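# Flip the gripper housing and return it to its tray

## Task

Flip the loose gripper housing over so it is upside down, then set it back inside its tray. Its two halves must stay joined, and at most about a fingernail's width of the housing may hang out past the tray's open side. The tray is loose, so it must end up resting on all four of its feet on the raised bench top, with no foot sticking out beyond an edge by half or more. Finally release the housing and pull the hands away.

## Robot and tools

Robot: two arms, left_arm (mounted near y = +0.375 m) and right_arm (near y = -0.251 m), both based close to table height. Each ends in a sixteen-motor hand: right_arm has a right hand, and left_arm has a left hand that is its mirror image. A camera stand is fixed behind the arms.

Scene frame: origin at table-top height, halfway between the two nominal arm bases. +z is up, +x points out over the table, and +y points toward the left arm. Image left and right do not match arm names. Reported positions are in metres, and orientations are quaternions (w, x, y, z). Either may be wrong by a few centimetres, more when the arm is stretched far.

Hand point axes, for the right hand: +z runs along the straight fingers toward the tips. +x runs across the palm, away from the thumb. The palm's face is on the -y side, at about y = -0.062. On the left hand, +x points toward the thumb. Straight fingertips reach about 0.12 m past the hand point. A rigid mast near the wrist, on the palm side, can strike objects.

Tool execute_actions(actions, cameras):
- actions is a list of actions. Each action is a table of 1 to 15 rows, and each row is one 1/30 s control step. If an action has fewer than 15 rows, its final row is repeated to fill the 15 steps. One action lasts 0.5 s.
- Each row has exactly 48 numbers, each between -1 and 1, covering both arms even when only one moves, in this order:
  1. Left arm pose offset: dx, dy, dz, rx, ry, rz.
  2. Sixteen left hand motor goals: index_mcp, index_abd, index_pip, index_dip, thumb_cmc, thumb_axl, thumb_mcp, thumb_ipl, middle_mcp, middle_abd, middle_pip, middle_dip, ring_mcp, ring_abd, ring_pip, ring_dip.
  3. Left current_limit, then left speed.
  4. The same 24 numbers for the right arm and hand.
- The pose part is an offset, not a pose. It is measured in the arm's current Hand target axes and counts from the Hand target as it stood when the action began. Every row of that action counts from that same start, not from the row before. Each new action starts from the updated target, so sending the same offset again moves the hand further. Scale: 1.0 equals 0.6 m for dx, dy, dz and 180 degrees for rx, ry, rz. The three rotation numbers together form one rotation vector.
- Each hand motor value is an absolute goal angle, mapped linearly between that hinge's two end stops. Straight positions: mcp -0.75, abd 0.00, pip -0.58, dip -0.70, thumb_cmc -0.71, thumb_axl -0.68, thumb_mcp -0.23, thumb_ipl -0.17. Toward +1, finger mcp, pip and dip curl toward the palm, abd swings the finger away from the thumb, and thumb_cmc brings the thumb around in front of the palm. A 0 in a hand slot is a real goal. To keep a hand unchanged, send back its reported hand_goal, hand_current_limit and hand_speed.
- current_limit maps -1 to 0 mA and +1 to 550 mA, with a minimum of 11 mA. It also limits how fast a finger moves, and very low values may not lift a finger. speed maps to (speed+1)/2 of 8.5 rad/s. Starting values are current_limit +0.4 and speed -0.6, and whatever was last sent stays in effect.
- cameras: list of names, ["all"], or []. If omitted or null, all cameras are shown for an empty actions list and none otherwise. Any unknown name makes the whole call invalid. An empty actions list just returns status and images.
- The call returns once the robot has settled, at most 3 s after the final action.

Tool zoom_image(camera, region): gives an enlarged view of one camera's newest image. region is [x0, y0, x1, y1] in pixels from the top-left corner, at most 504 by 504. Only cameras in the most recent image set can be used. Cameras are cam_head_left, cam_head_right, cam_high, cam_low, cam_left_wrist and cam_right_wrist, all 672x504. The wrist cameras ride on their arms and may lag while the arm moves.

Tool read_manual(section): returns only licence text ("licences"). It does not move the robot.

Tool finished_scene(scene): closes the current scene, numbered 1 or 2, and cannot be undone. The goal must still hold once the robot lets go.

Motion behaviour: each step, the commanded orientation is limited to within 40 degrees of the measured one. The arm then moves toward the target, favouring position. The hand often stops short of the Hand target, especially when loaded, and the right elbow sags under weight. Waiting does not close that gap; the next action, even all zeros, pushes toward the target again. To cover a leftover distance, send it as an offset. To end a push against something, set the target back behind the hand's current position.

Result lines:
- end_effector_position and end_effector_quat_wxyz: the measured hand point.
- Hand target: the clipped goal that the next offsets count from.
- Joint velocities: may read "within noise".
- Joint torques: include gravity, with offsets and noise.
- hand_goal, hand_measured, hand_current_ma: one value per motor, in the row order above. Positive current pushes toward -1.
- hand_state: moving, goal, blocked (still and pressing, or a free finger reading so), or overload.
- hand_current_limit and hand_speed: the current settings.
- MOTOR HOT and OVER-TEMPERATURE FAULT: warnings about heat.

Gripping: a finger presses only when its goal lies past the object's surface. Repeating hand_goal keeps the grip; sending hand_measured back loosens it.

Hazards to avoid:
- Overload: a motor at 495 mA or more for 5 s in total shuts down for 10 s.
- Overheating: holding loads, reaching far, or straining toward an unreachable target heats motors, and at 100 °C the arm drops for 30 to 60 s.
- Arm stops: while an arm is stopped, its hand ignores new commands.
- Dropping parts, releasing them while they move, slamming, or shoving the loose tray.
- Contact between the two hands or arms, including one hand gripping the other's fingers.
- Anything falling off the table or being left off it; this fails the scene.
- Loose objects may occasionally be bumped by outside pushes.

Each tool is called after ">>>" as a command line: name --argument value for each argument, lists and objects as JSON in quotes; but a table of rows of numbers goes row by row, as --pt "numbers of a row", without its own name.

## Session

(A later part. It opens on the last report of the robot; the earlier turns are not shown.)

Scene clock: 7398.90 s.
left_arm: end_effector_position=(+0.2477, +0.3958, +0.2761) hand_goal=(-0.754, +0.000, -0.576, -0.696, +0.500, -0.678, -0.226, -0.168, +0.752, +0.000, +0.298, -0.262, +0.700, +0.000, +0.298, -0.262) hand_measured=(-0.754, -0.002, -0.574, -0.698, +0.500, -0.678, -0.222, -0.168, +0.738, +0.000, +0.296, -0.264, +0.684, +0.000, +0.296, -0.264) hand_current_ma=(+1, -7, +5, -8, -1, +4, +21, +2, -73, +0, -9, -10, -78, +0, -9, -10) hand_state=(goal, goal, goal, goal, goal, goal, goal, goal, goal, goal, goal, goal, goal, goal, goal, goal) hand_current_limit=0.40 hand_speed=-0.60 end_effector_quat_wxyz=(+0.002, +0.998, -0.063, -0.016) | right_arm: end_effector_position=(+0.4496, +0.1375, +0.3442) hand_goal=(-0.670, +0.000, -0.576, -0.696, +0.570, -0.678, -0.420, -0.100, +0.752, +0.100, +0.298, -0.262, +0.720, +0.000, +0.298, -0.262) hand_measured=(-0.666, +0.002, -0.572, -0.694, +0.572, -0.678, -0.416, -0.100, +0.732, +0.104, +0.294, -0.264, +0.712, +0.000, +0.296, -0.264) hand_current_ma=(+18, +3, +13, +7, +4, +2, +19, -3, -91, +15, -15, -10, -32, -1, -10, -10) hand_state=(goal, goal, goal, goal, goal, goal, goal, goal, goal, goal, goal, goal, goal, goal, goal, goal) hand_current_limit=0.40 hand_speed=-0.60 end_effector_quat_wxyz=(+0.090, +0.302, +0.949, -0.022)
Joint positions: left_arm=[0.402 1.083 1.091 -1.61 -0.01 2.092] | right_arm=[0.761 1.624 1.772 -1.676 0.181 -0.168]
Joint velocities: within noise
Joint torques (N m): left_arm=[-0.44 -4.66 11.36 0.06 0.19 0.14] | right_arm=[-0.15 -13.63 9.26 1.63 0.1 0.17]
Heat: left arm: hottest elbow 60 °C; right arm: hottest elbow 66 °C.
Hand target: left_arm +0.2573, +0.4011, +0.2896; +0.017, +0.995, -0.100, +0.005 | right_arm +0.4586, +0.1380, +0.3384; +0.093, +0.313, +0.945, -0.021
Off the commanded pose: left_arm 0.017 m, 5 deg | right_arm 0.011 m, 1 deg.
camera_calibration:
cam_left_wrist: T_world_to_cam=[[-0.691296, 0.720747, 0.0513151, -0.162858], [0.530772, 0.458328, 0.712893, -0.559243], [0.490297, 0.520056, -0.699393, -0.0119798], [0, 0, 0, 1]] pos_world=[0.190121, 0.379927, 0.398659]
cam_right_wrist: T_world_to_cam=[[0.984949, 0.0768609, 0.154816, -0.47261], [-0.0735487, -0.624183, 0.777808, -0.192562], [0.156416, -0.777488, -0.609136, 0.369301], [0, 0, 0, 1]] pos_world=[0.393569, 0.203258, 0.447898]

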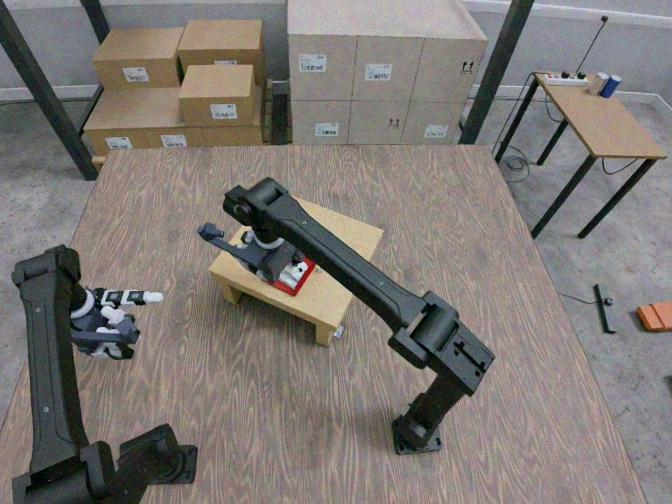

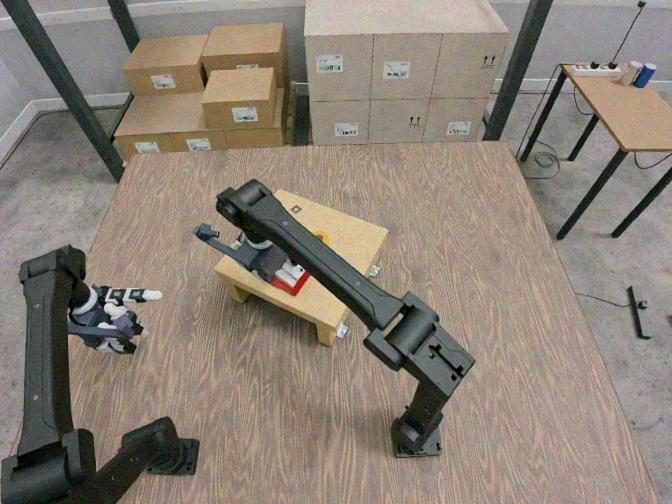

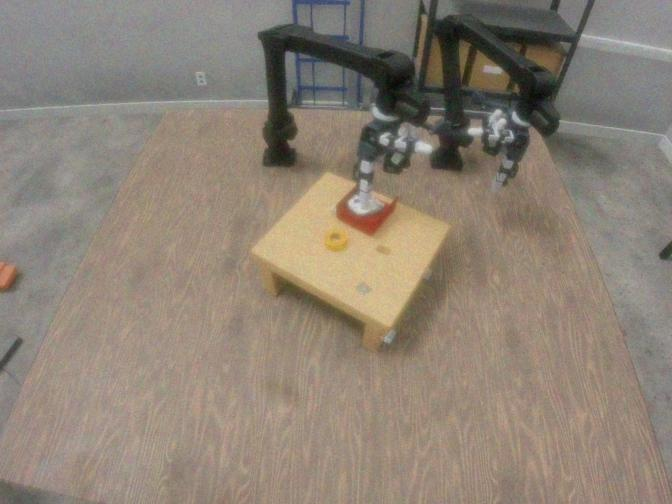

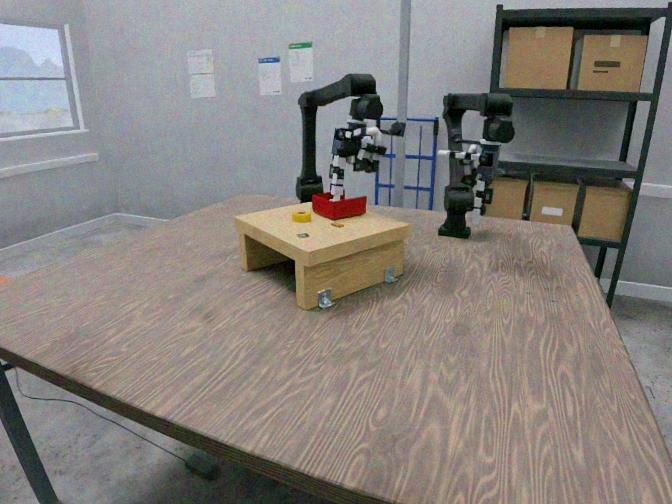

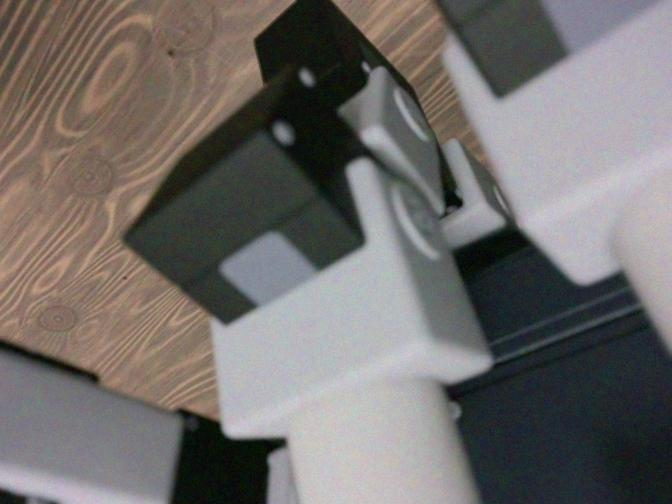

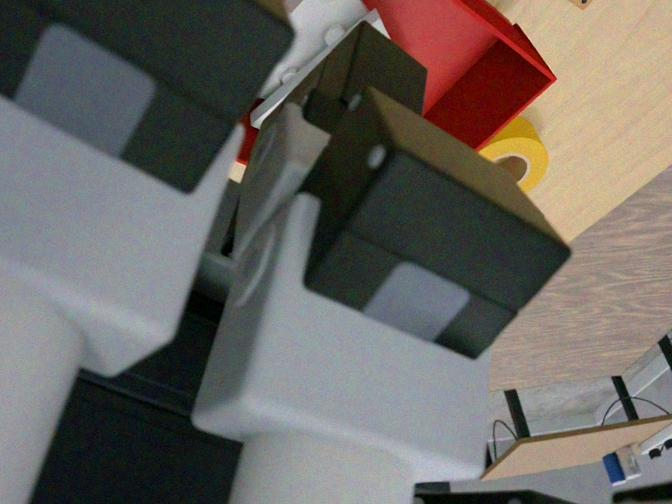

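>>> execute_actions --actions '[[[0,0,0,0,0,0,-0.754,0,-0.576,-0.696,0.5,-0.678,-0.226,-0.168,0.752,0,0.298,-0.262,0.7,0,0.298,-0.262,0.4,-0.6,0,0,0,0,0,0,-0.67,0.1,-0.576,-0.696,0.57,-0.678,-0.42,-0.1,0.752,0.1,0.298,-0.262,0.72,0,0.298,-0.262,0.5,-0.94]],[[0,0,0,0,0,0,-0.754,0,-0.576,-0.696,0.5,-0.678,-0.226,-0.168,0.752,0,0.298,-0.262,0.7,0,0.298,-0.262,0.4,-0.6,0,0,0,0,0,0,-0.67,0.18,-0.576,-0.696,0.57,-0.678,-0.42,-0.1,0.752,0.1,0.298,-0.262,0.72,0,0.298,-0.262,0.5,-0.94]]]' --cameras '["cam_head_left","cam_head_right","cam_right_wrist"]'

>>> zoom_image --camera "cam_head_left" --region '[258, 241, 318, 301]'

>>> zoom_image --camera "cam_head_right" --region '[258, 241, 318, 301]'

Scene clock: 7442.23 s.
left_arm: end_effector_position=(+0.2477, +0.3958, +0.2761) hand_goal=(-0.754, +0.000, -0.576, -0.696, +0.500, -0.678, -0.226, -0.168, +0.752, +0.000, +0.298, -0.262, +0.700, +0.000, +0.298, -0.262) hand_measured=(-0.754, -0.002, -0.574, -0.698, +0.500, -0.678, -0.222, -0.168, +0.738, +0.000, +0.296, -0.264, +0.684, +0.000, +0.296, -0.264) hand_current_ma=(+1, -7, +5, -8, -1, +4, +21, +2, -73, +0, -9, -10, -78, +0, -9, -10) hand_state=(goal, goal, goal, goal, goal, goal, goal, goal, goal, goal, goal, goal, goal, goal, goal, goal) hand_current_limit=0.40 hand_speed=-0.60 end_effector_quat_wxyz=(+0.002, +0.998, -0.063, -0.016) | right_arm: end_effector_position=(+0.4506, +0.1366, +0.3445) hand_goal=(-0.670, +0.180, -0.576, -0.696, +0.570, -0.678, -0.420, -0.100, +0.752, +0.100, +0.298, -0.262, +0.720, +0.000, +0.298, -0.262) hand_measured=(-0.666, +0.166, -0.572, -0.694, +0.572, -0.678, -0.416, -0.100, +0.732, +0.104, +0.294, -0.264, +0.712, +0.000, +0.296, -0.264) hand_current_ma=(+17, -54, +13, +7, +4, +2, +19, -3, -91, +15, -15, -10, -32, -1, -10, -10) hand_state=(goal, goal, goal, goal, goal, goal, goal, goal, goal, goal, goal, goal, goal, goal, goal, goal) hand_current_limit=0.50 hand_speed=-0.94 end_effector_quat_wxyz=(+0.093, +0.302, +0.949, -0.024)
Joint positions: left_arm=[0.402 1.083 1.091 -1.61 -0.01 2.092] | right_arm=[0.761 1.624 1.772 -1.676 0.188 -0.168]
Joint torques (N m): left_arm=[-0.79 -4.66 11.45 0.01 0.2 0.14] | right_arm=[0.79 -13.16 9.33 1.59 0.11 0.16]
Heat: left arm: hottest elbow 60 °C; right arm: hottest elbow 63 °C.
Hand target: left_arm +0.2573, +0.4011, +0.2896; +0.017, +0.995, -0.100, +0.005 | right_arm +0.4586, +0.1380, +0.3384; +0.093, +0.313, +0.945, -0.021
Off the commanded pose: left_arm 0.017 m, 5 deg | right_arm 0.010 m, 1 deg.
joint sent to its limit (left arm) — joint 6 (wrist roll), upper limit. The joint targets are off in orientation, not in position.
camera_calibration:
cam_right_wrist: T_world_to_cam=[[0.98411, 0.0773955, 0.159807, -0.474928], [-0.0780222, -0.619981, 0.780728, -0.192808], [0.159502, -0.78079, -0.604091, 0.365965], [0, 0, 0, 1]] pos_world=[0.393966, 0.202961, 0.447504]
Images, in order (width x height): cam_head_left 672x504, cam_head_right 672x504, cam_right_wrist 672x504.

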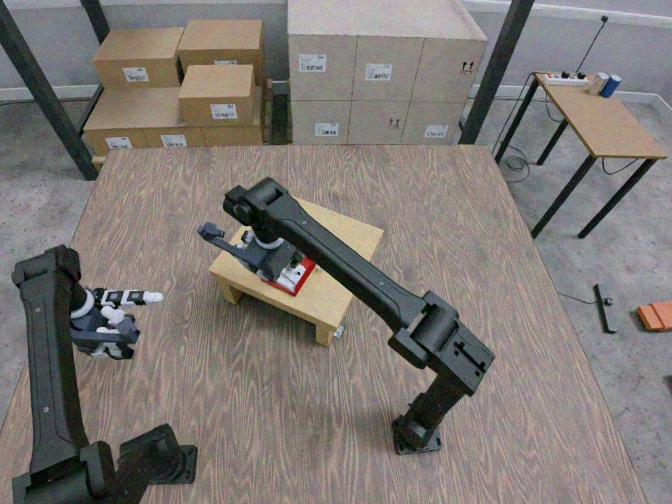

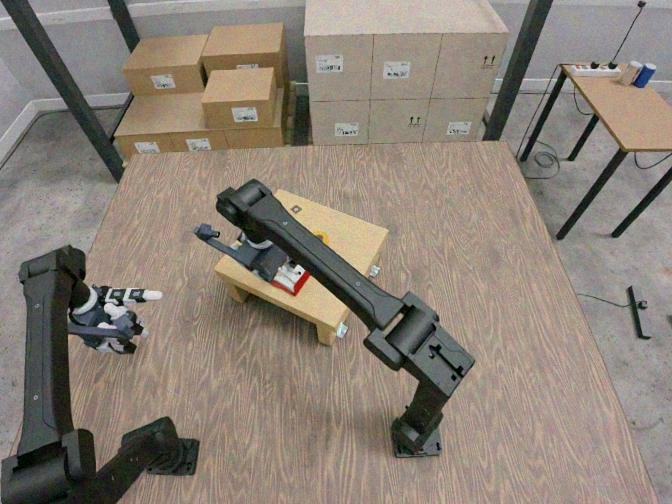

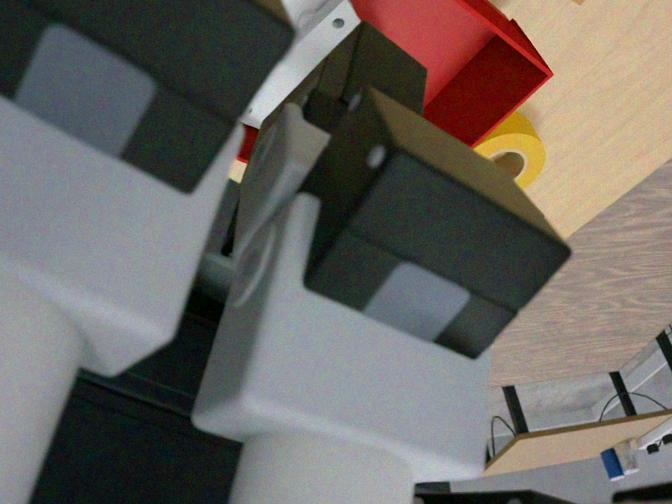

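Scaled by 8.400 from the camera's 672x504 image, which has a finer 960x720 frame.

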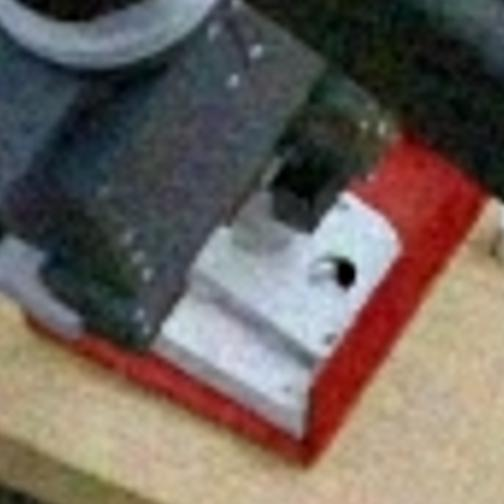

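Scaled by 8.400 from the camera's 672x504 image, which has a finer 960x720 frame.

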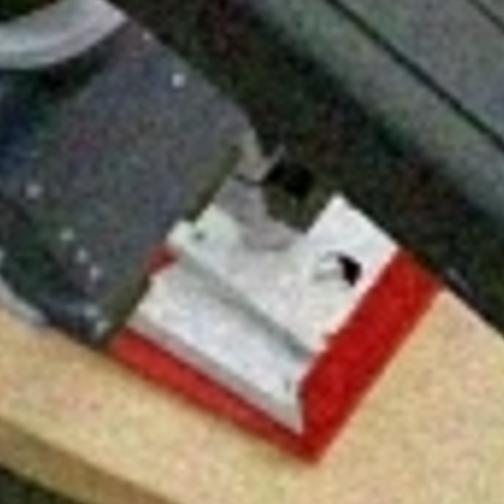

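>>> zoom_image --camera "cam_head_left" --region '[270, 258, 310, 298]'

>>> zoom_image --camera "cam_right_wrist" --region '[200, 0, 560, 150]'

Scaled by 12.600 from the camera's 672x504 image, which has a finer 960x720 frame.

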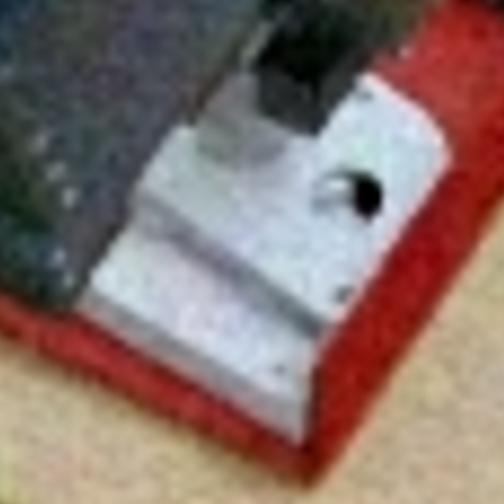

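Scaled by 1.400 from the camera's 672x504 image, which has a finer 960x720 frame.

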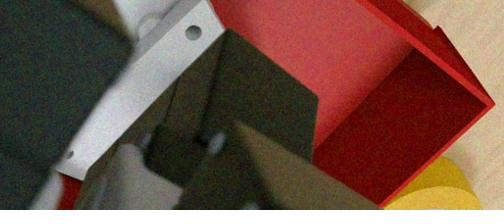

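>>> execute_actions --actions '[[[0,0,0,0,0,0,-0.754,0,-0.576,-0.696,0.5,-0.678,-0.226,-0.168,0.752,0,0.298,-0.262,0.7,0,0.298,-0.262,0.4,-0.6,-0.0052,0,-0.033,0,0,0,-0.67,0.166,-0.576,-0.696,0.57,-0.678,-0.42,-0.1,0.752,0.1,0.298,-0.262,0.72,0,0.298,-0.262,0.5,-0.8]],[[0,0,0,0,0,0,-0.754,0,-0.576,-0.696,0.5,-0.678,-0.226,-0.168,0.752,0,0.298,-0.262,0.7,0,0.298,-0.262,0.4,-0.6,-0.0078,0,-0.0494,0,0,0,-0.67,0.166,-0.576,-0.696,0.57,-0.678,-0.42,-0.1,0.752,0.1,0.298,-0.262,0.72,0,0.298,-0.262,0.5,-0.8]],[[0,0,0,0,0,0,-0.754,0,-0.576,-0.696,0.5,-0.678,-0.226,-0.168,0.752,0,0.298,-0.262,0.7,0,0.298,-0.262,0.4,-0.6,0,0,0,0,0,0,-0.67,0.166,-0.576,-0.696,0.57,-0.678,-0.42,-0.1,0.752,0.1,0.298,-0.262,0.72,0,0.298,-0.262,0.5,-0.8]]]'

Scene clock: 7471.40 s.
left_arm: end_effector_position=(+0.2477, +0.3958, +0.2761) hand_goal=(-0.754, +0.000, -0.576, -0.696, +0.500, -0.678, -0.226, -0.168, +0.752, +0.000, +0.298, -0.262, +0.700, +0.000, +0.298, -0.262) hand_measured=(-0.754, -0.002, -0.574, -0.698, +0.500, -0.678, -0.222, -0.168, +0.738, +0.000, +0.296, -0.264, +0.684, +0.000, +0.296, -0.264) hand_current_ma=(+1, -7, +5, -8, -1, +4, +21, +2, -73, +0, -9, -10, -78, +0, -9, -10) hand_state=(goal, goal, goal, goal, goal, goal, goal, goal, goal, goal, goal, goal, goal, goal, goal, goal) hand_current_limit=0.40 hand_speed=-0.60 end_effector_quat_wxyz=(+0.002, +0.998, -0.063, -0.016) | right_arm: end_effector_position=(+0.4507, +0.1382, +0.3475) hand_goal=(-0.670, +0.166, -0.576, -0.696, +0.570, -0.678, -0.420, -0.100, +0.752, +0.100, +0.298, -0.262, +0.720, +0.000, +0.298, -0.262) hand_measured=(-0.668, +0.164, -0.574, -0.694, +0.572, -0.678, -0.416, -0.100, +0.732, +0.104, +0.294, -0.264, +0.712, +0.000, +0.296, -0.264) hand_current_ma=(+11, -9, +10, +7, +4, +2, +19, -3, -91, +15, -15, -10, -32, -1, -10, -10) hand_state=(goal, goal, goal, goal, goal, goal, goal, goal, goal, goal, goal, goal, goal, goal, goal, goal) hand_current_limit=0.50 hand_speed=-0.80 end_effector_quat_wxyz=(+0.092, +0.302, +0.949, -0.019)
Joint positions: left_arm=[0.402 1.083 1.091 -1.61 -0.01 2.092] | right_arm=[0.761 1.624 1.779 -1.676 0.182 -0.168]
Joint torques (N m): left_arm=[-0.21 -5.13 11.41 -0.02 0.18 0.14] | right_arm=[0.85 -15.91 14.34 0.61 0.15 0.05]
Heat: left arm: hottest elbow 61 °C; right arm: hottest elbow 62 °C.
Hand target: left_arm +0.2573, +0.4011, +0.2896; +0.017, +0.995, -0.100, +0.005 | right_arm +0.4567, +0.1383, +0.3886; +0.093, +0.313, +0.945, -0.021
Off the commanded pose: left_arm 0.017 m, 5 deg | right_arm 0.041 m, 1 deg.
joint sent to its limit (left arm) — joint 6 (wrist roll), upper limit. The joint targets are off in orientation, not in position.
joint sent to its limit (right arm) — joint 4 (wrist pitch), lower limit. The joint targets are off in position and orientation.

>>> execute_actions --actions '[[[0,0,0,0,0,0,-0.754,0,-0.576,-0.696,0.5,-0.678,-0.226,-0.168,0.752,0,0.298,-0.262,0.7,0,0.298,-0.262,0.4,-0.6,-0.0052,0,-0.033,0,0,0,-0.67,0.166,-0.576,-0.696,0.57,-0.678,-0.42,-0.1,0.752,0.1,0.298,-0.262,0.72,0,0.298,-0.262,0.5,-0.8]],[[0,0,0,0,0,0,-0.754,0,-0.576,-0.696,0.5,-0.678,-0.226,-0.168,0.752,0,0.298,-0.262,0.7,0,0.298,-0.262,0.4,-0.6,-0.0026,0,-0.0165,0,0,0,-0.67,0.166,-0.576,-0.696,0.57,-0.678,-0.42,-0.1,0.752,0.1,0.298,-0.262,0.72,0,0.298,-0.262,0.5,-0.8]]]'

Scene clock: 7477.43 s.
left_arm: end_effector_position=(+0.2477, +0.3958, +0.2761) hand_goal=(-0.754, +0.000, -0.576, -0.696, +0.500, -0.678, -0.226, -0.168, +0.752, +0.000, +0.298, -0.262, +0.700, +0.000, +0.298, -0.262) hand_measured=(-0.754, -0.002, -0.574, -0.698, +0.500, -0.678, -0.222, -0.168, +0.738, +0.000, +0.296, -0.264, +0.684, +0.000, +0.296, -0.264) hand_current_ma=(+1, -7, +5, -8, -1, +4, +21, +2, -73, +0, -9, -10, -78, +0, -9, -10) hand_state=(goal, goal, goal, goal, goal, goal, goal, goal, goal, goal, goal, goal, goal, goal, goal, goal) hand_current_limit=0.40 hand_speed=-0.60 end_effector_quat_wxyz=(+0.002, +0.998, -0.063, -0.016) | right_arm: end_effector_position=(+0.4524, +0.1400, +0.3741) hand_goal=(-0.670, +0.166, -0.576, -0.696, +0.570, -0.678, -0.420, -0.100, +0.752, +0.100, +0.298, -0.262, +0.720, +0.000, +0.298, -0.262) hand_measured=(-0.668, +0.164, -0.574, -0.694, +0.572, -0.678, -0.416, -0.100, +0.732, +0.104, +0.294, -0.264, +0.712, +0.000, +0.296, -0.264) hand_current_ma=(+10, -9, +10, +7, +4, +2, +19, -3, -91, +15, -15, -10, -32, -1, -10, -10) hand_state=(goal, goal, goal, goal, goal, goal, goal, goal, goal, goal, goal, goal, goal, goal, goal, goal) hand_current_limit=0.50 hand_speed=-0.80 end_effector_quat_wxyz=(+0.104, +0.304, +0.947, +0.004)
Joint positions: left_arm=[0.402 1.083 1.091 -1.61 -0.01 2.092] | right_arm=[0.761 1.607 1.814 -1.676 0.182 -0.168]
Joint torques (N m): left_arm=[-0.56 -4.54 11.4 0.06 0.2 0.13] | right_arm=[0.44 -17.14 14.46 0.55 0.22 -0.04]
Heat: left arm: hottest elbow 61 °C; right arm: hottest elbow 65 °C.
Hand target: left_arm +0.2573, +0.4011, +0.2896; +0.017, +0.995, -0.100, +0.005 | right_arm +0.4555, +0.1384, +0.4186; +0.093, +0.313, +0.945, -0.021
Off the commanded pose: left_arm 0.017 m, 5 deg | right_arm 0.045 m, 3 deg.
joint sent to its limit (left arm) — joint 6 (wrist roll), upper limit. The joint targets are off in orientation, not in position.
joint sent to its limit (right arm) — joint 4 (wrist pitch), lower limit. The joint targets are off in position and orientation.

>>> execute_actions --actions '[[[0,0,0,0,0,0,-0.754,0,-0.576,-0.696,0.5,-0.678,-0.226,-0.168,0.752,0,0.298,-0.262,0.7,0,0.298,-0.262,0.4,-0.6,-0.0157,0,-0.01,0,0.025,0,-0.75,-0.1,-0.576,-0.696,0.57,-0.678,-0.42,-0.1,0.752,0.1,0.298,-0.262,0.72,0,0.298,-0.262,0.5,-0.8]],[[0,0,0,0,0,0,-0.754,0,-0.576,-0.696,0.5,-0.678,-0.226,-0.168,0.752,0,0.298,-0.262,0.7,0,0.298,-0.262,0.4,-0.6,-0.0157,0,0,0,0.025,0,-0.78,-0.24,-0.576,-0.696,0.57,-0.678,-0.42,-0.1,0.4,0.2,0.0,-0.5,0.72,0,0.298,-0.262,0.5,-0.8]],[[0,0,0,0,0,0,-0.754,0,-0.576,-0.696,0.5,-0.678,-0.226,-0.168,0.752,0,0.298,-0.262,0.7,0,0.298,-0.262,0.4,-0.6,0,0,0,0,0,0,-0.79,-0.24,-0.576,-0.696,0.57,-0.678,-0.42,-0.1,-0.3,0.27,-0.5,-0.69,0.72,0,0.298,-0.262,0.5,-0.7]]]' --cameras '["cam_head_left","cam_head_right","cam_right_wrist","cam_low","cam_high"]'

>>> zoom_image --camera "cam_right_wrist" --region '[200, 0, 560, 200]'

>>> zoom_image --camera "cam_low" --region '[310, 170, 370, 230]'

Scene clock: 7496.30 s.
left_arm: end_effector_position=(+0.2477, +0.3958, +0.2761) hand_goal=(-0.754, +0.000, -0.576, -0.696, +0.500, -0.678, -0.226, -0.168, +0.752, +0.000, +0.298, -0.262, +0.700, +0.000, +0.298, -0.262) hand_measured=(-0.754, -0.002, -0.574, -0.698, +0.500, -0.678, -0.222, -0.168, +0.738, +0.000, +0.296, -0.264, +0.684, +0.000, +0.296, -0.264) hand_current_ma=(+1, -7, +5, -8, -1, +4, +21, +2, -73, +0, -9, -10, -78, +0, -9, -10) hand_state=(goal, goal, goal, goal, goal, goal, goal, goal, goal, goal, goal, goal, goal, goal, goal, goal) hand_current_limit=0.40 hand_speed=-0.60 end_effector_quat_wxyz=(+0.002, +0.998, -0.063, -0.016) | right_arm: end_effector_position=(+0.4677, +0.1270, +0.3867) hand_goal=(-0.790, -0.240, -0.576, -0.696, +0.570, -0.678, -0.420, -0.100, -0.300, +0.270, -0.500, -0.690, +0.720, +0.000, +0.298, -0.262) hand_measured=(-0.786, -0.236, -0.574, -0.694, +0.572, -0.678, -0.416, -0.100, -0.304, +0.266, -0.500, -0.688, +0.712, +0.000, +0.296, -0.264) hand_current_ma=(+17, +16, +10, +7, +4, +2, +19, -3, -12, -12, +3, +9, -32, -1, -10, -10) hand_state=(goal, goal, goal, goal, goal, goal, goal, goal, goal, goal, goal, goal, goal, goal, goal, goal) hand_current_limit=0.50 hand_speed=-0.70 end_effector_quat_wxyz=(+0.051, +0.313, +0.947, +0.048)
Joint positions: left_arm=[0.402 1.083 1.091 -1.61 -0.01 2.092] | right_arm=[0.677 1.603 1.844 -1.676 0.038 -0.228]
Joint torques (N m): left_arm=[-0.73 -4.72 11.44 -0.03 0.22 0.15] | right_arm=[0.56 -16.73 14.43 0.76 -0.26 -0.12]
Heat: left arm: hottest elbow 61 °C; right arm: hottest elbow 73 °C.
Hand target: left_arm +0.2573, +0.4011, +0.2896; +0.017, +0.995, -0.100, +0.005 | right_arm +0.4694, +0.1280, +0.4272; +0.019, +0.313, +0.950, +0.004
Off the commanded pose: left_arm 0.017 m, 5 deg | right_arm 0.041 m, 6 deg.
joint sent to its limit (left arm) — joint 6 (wrist roll), upper limit. The joint targets are off in orientation, not in position.
joint sent to its limit (right arm) — joint 4 (wrist pitch), lower limit. The joint targets are off in position and orientation.
camera_calibration:
cam_right_wrist: T_world_to_cam=[[0.990056, 0.0418545, 0.134301, -0.486232], [-0.0598603, -0.738609, 0.671472, -0.181545], [0.1273, -0.672834, -0.728759, 0.430869], [0, 0, 0, 1]] pos_world=[0.41568, 0.176164, 0.501203]
Images, in order (width x height): cam_head_left 672x504, cam_head_right 672x504, cam_high 672x504, cam_low 672x504, cam_right_wrist 672x504.

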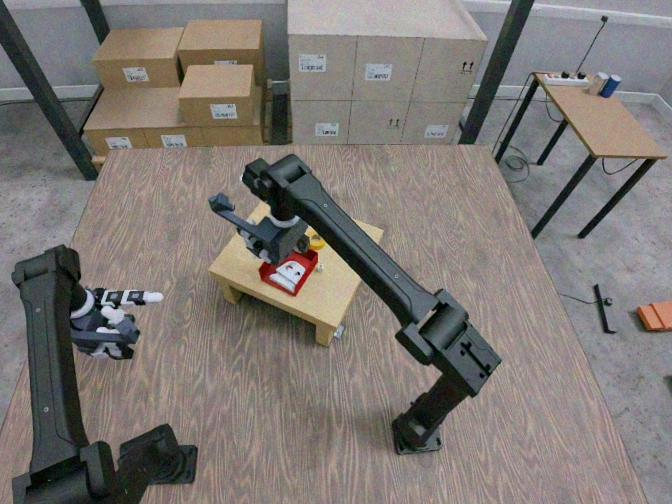

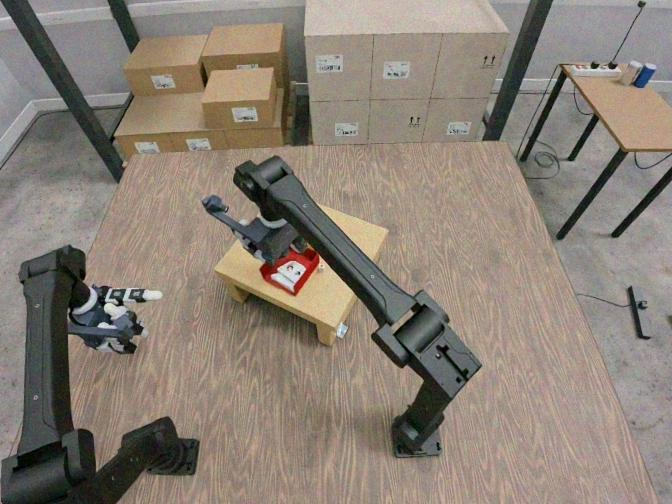

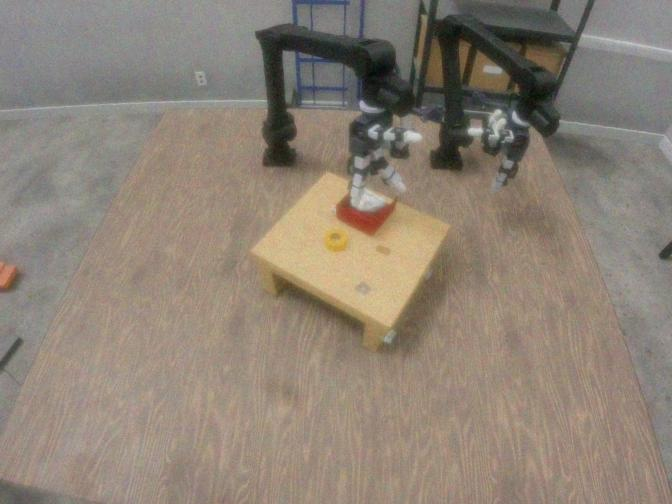

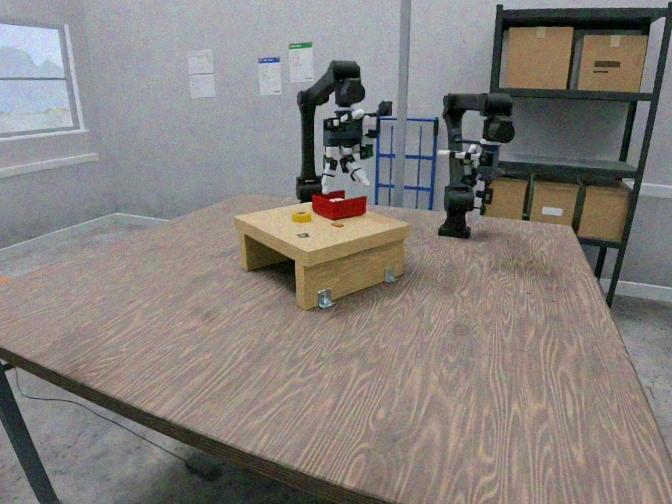

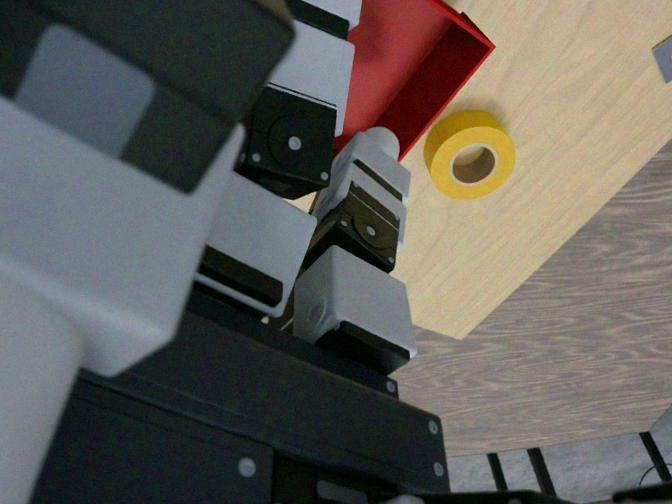

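Scaled by 1.400 from the camera's 672x504 image, which has a finer 960x720 frame.

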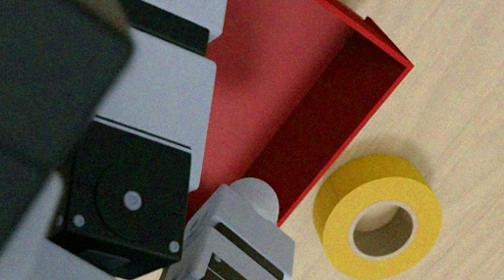

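Scaled by 8.400 from the camera's 672x504 image, which has a finer 960x720 frame.

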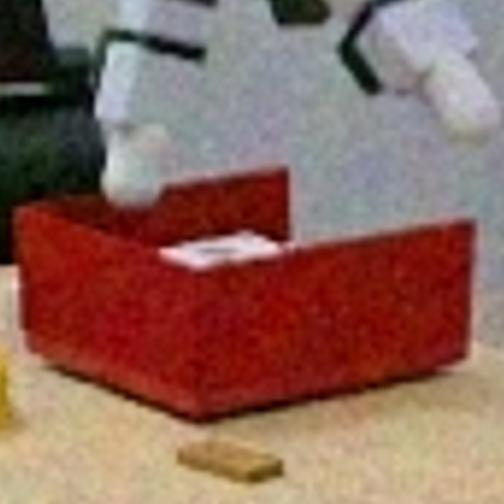

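>>> zoom_image --camera "cam_head_left" --region '[258, 241, 318, 301]'

>>> zoom_image --camera "cam_high" --region '[325, 160, 405, 240]'

>>> zoom_image --camera "cam_head_right" --region '[258, 241, 318, 301]'

Scaled by 8.400 from the camera's 672x504 image, which has a finer 960x720 frame.

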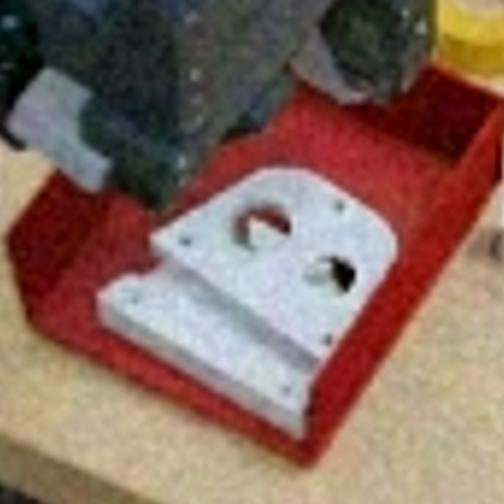

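Scaled by 6.300 from the camera's 672x504 image, which has a finer 960x720 frame.

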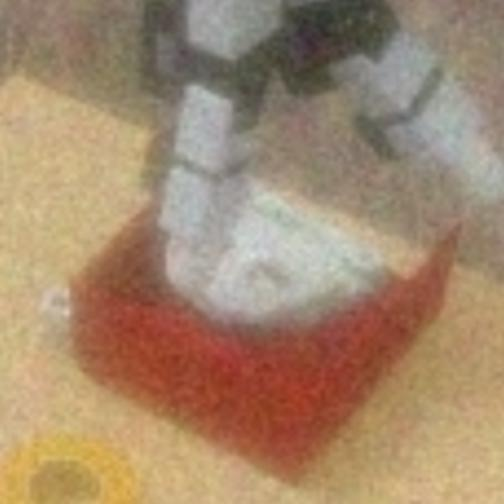

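Scaled by 8.400 from the camera's 672x504 image, which has a finer 960x720 frame.

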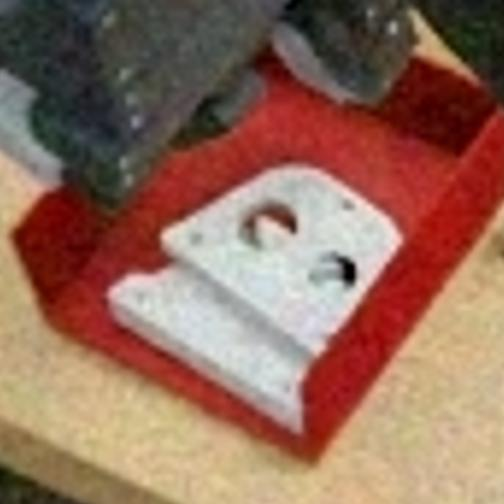

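>>> execute_actions --actions '[[[0,0,0,0,0,0,-0.754,0,-0.576,-0.696,0.5,-0.678,-0.226,-0.168,0.752,0,0.298,-0.262,0.7,0,0.298,-0.262,0.4,-0.6,0,0,0,0,0,0,-0.69,0.0,-0.576,-0.696,0.57,-0.678,-0.42,-0.1,0.4,0.27,0,-0.5,0.72,0,0.298,-0.262,0.5,-0.7]],[[0,0,0,0,0,0,-0.754,0,-0.576,-0.696,0.5,-0.678,-0.226,-0.168,0.752,0,0.298,-0.262,0.7,0,0.298,-0.262,0.4,-0.6,0,0,0.022,0,0,0,-0.69,0.14,-0.576,-0.696,0.57,-0.678,-0.42,-0.1,0.5,0.27,0.2,-0.4,0.72,0,0.298,-0.262,0.5,-0.7]],[[0,0,0,0,0,0,-0.754,0,-0.576,-0.696,0.5,-0.678,-0.226,-0.168,0.752,0,0.298,-0.262,0.7,0,0.298,-0.262,0.4,-0.6,0,0,0.03,0,0,0,-0.69,0.14,-0.576,-0.696,0.57,-0.678,-0.42,-0.1,0.5,0.27,0.2,-0.4,0.72,0,0.298,-0.262,0.5,-0.7]]]' --cameras '["cam_head_left","cam_head_right","cam_right_wrist","cam_low","cam_high"]'

>>> zoom_image --camera "cam_right_wrist" --region '[200, 0, 560, 200]'

>>> zoom_image --camera "cam_high" --region '[325, 160, 405, 240]'

>>> zoom_image --camera "cam_head_right" --region '[258, 241, 318, 301]'

Scene clock: 7586.73 s.
left_arm: end_effector_position=(+0.2477, +0.3958, +0.2761) hand_goal=(-0.754, +0.000, -0.576, -0.696, +0.500, -0.678, -0.226, -0.168, +0.752, +0.000, +0.298, -0.262, +0.700, +0.000, +0.298, -0.262) hand_measured=(-0.754, -0.002, -0.574, -0.698, +0.500, -0.678, -0.222, -0.168, +0.738, +0.000, +0.296, -0.264, +0.684, +0.000, +0.296, -0.264) hand_current_ma=(+1, -7, +5, -8, -1, +4, +21, +2, -73, +0, -9, -10, -78, +0, -9, -10) hand_state=(goal, goal, goal, goal, goal, goal, goal, goal, goal, goal, goal, goal, goal, goal, goal, goal) hand_current_limit=0.40 hand_speed=-0.60 end_effector_quat_wxyz=(+0.002, +0.998, -0.063, -0.016) | right_arm: end_effector_position=(+0.4677, +0.1270, +0.3867) hand_goal=(-0.690, +0.140, -0.576, -0.696, +0.570, -0.678, -0.420, -0.100, +0.500, +0.270, +0.200, -0.400, +0.720, +0.000, +0.298, -0.262) hand_measured=(-0.692, +0.136, -0.574, -0.694, +0.572, -0.678, -0.416, -0.100, +0.478, +0.266, +0.194, -0.402, +0.712, +0.000, +0.296, -0.264) hand_current_ma=(-11, -12, +9, +7, +4, +2, +19, -3, -105, -10, -23, -11, -32, -1, -10, -10) hand_state=(goal, goal, goal, goal, goal, goal, goal, goal, blocked, goal, goal, goal, goal, goal, goal, goal) hand_current_limit=0.50 hand_speed=-0.70 end_effector_quat_wxyz=(+0.051, +0.313, +0.947, +0.048)
Joint positions: left_arm=[0.402 1.083 1.091 -1.61 -0.01 2.092] | right_arm=[0.677 1.603 1.844 -1.676 0.038 -0.228]
Joint torques (N m): left_arm=[-0.85 -5.01 11.44 0.02 0.2 0.15] | right_arm=[0.67 -13.63 11.37 0.73 -0.26 -0.07]
Heat: left arm: hottest elbow 61 °C; right arm: hottest elbow 74 °C.
Hand target: left_arm +0.2573, +0.4011, +0.2896; +0.017, +0.995, -0.100, +0.005 | right_arm +0.4706, +0.1278, +0.3960; +0.019, +0.313, +0.950, +0.004
Off the commanded pose: left_arm 0.017 m, 5 deg | right_arm 0.010 m, 6 deg.
joint sent to its limit (left arm) — joint 6 (wrist roll), upper limit. The joint targets are off in orientation, not in position.
joint sent to its limit (right arm) — joint 4 (wrist pitch), lower limit. The joint targets are off in orientation, not in position.
camera_calibration:
cam_right_wrist: T_world_to_cam=[[0.990056, 0.0418545, 0.134301, -0.486232], [-0.0598603, -0.738609, 0.671472, -0.181545], [0.1273, -0.672834, -0.728759, 0.430869], [0, 0, 0, 1]] pos_world=[0.41568, 0.176164, 0.501203]
Images, in order (width x height): cam_head_left 672x504, cam_head_right 672x504, cam_high 672x504, cam_low 672x504, cam_right_wrist 672x504.

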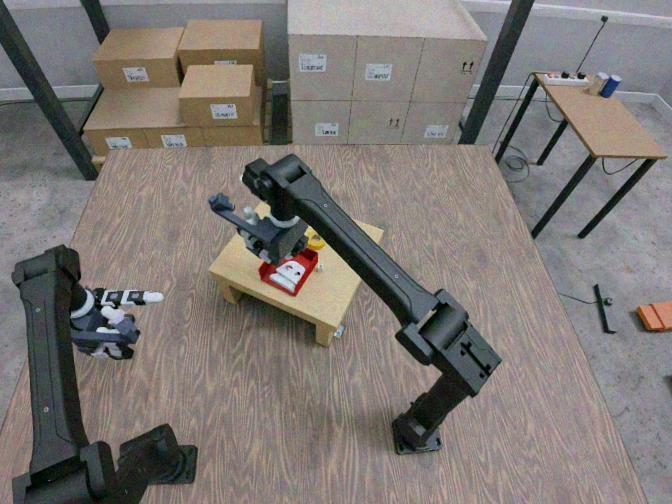

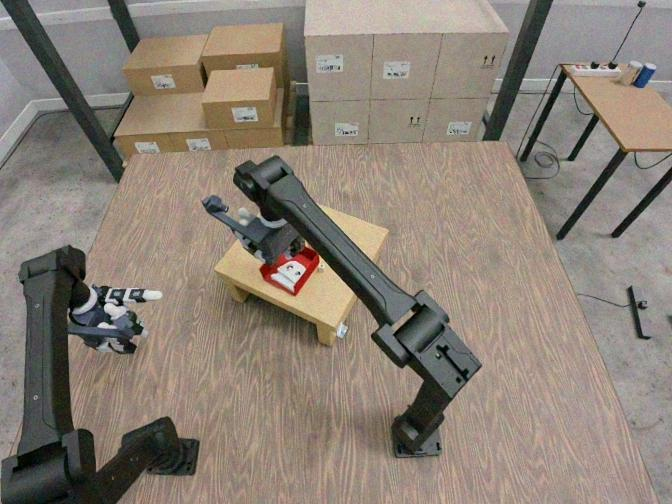

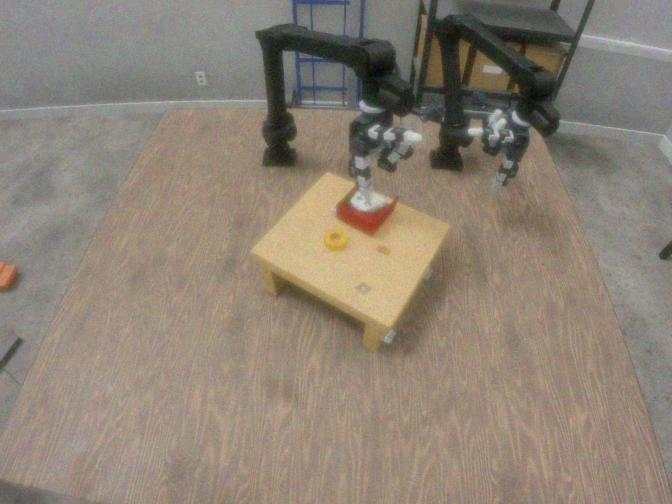

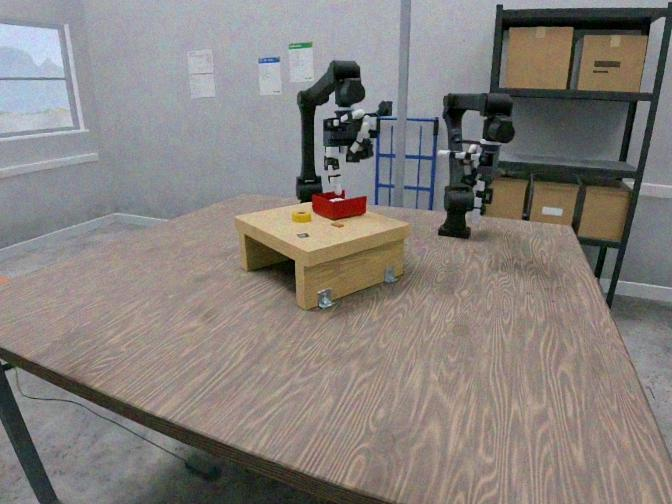

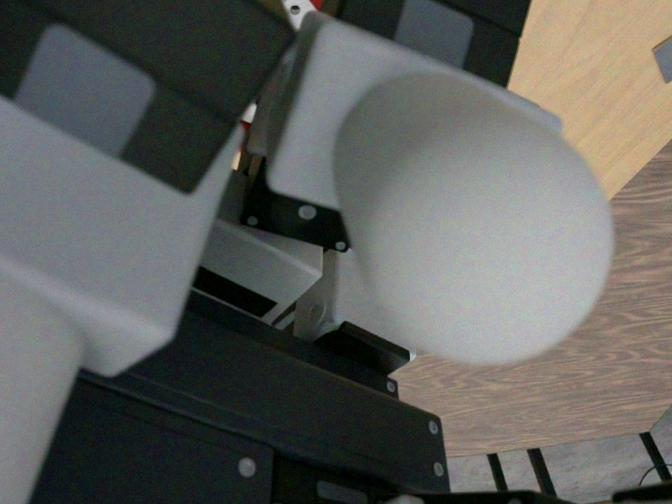

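Scaled by 1.400 from the camera's 672x504 image, which has a finer 960x720 frame.

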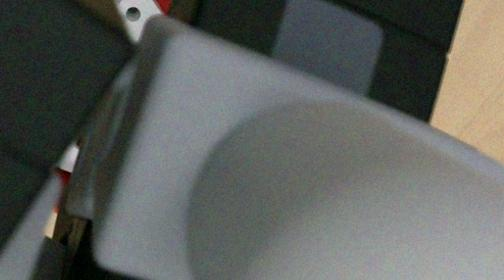

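Scaled by 6.300 from the camera's 672x504 image, which has a finer 960x720 frame.

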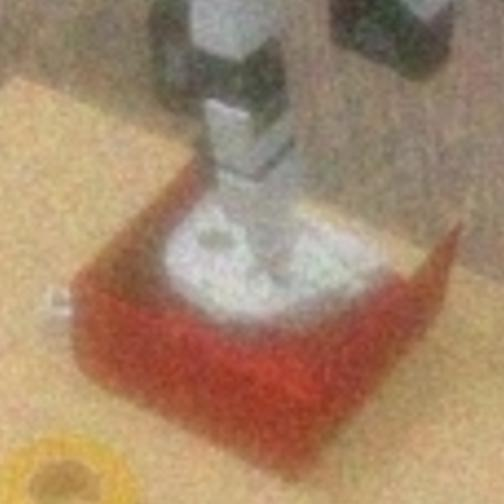

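Scaled by 8.400 from the camera's 672x504 image, which has a finer 960x720 frame.

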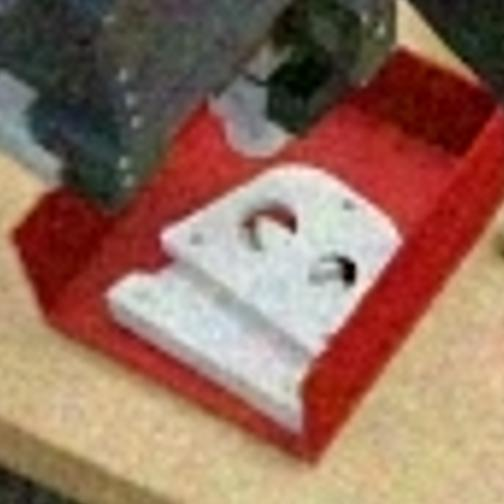

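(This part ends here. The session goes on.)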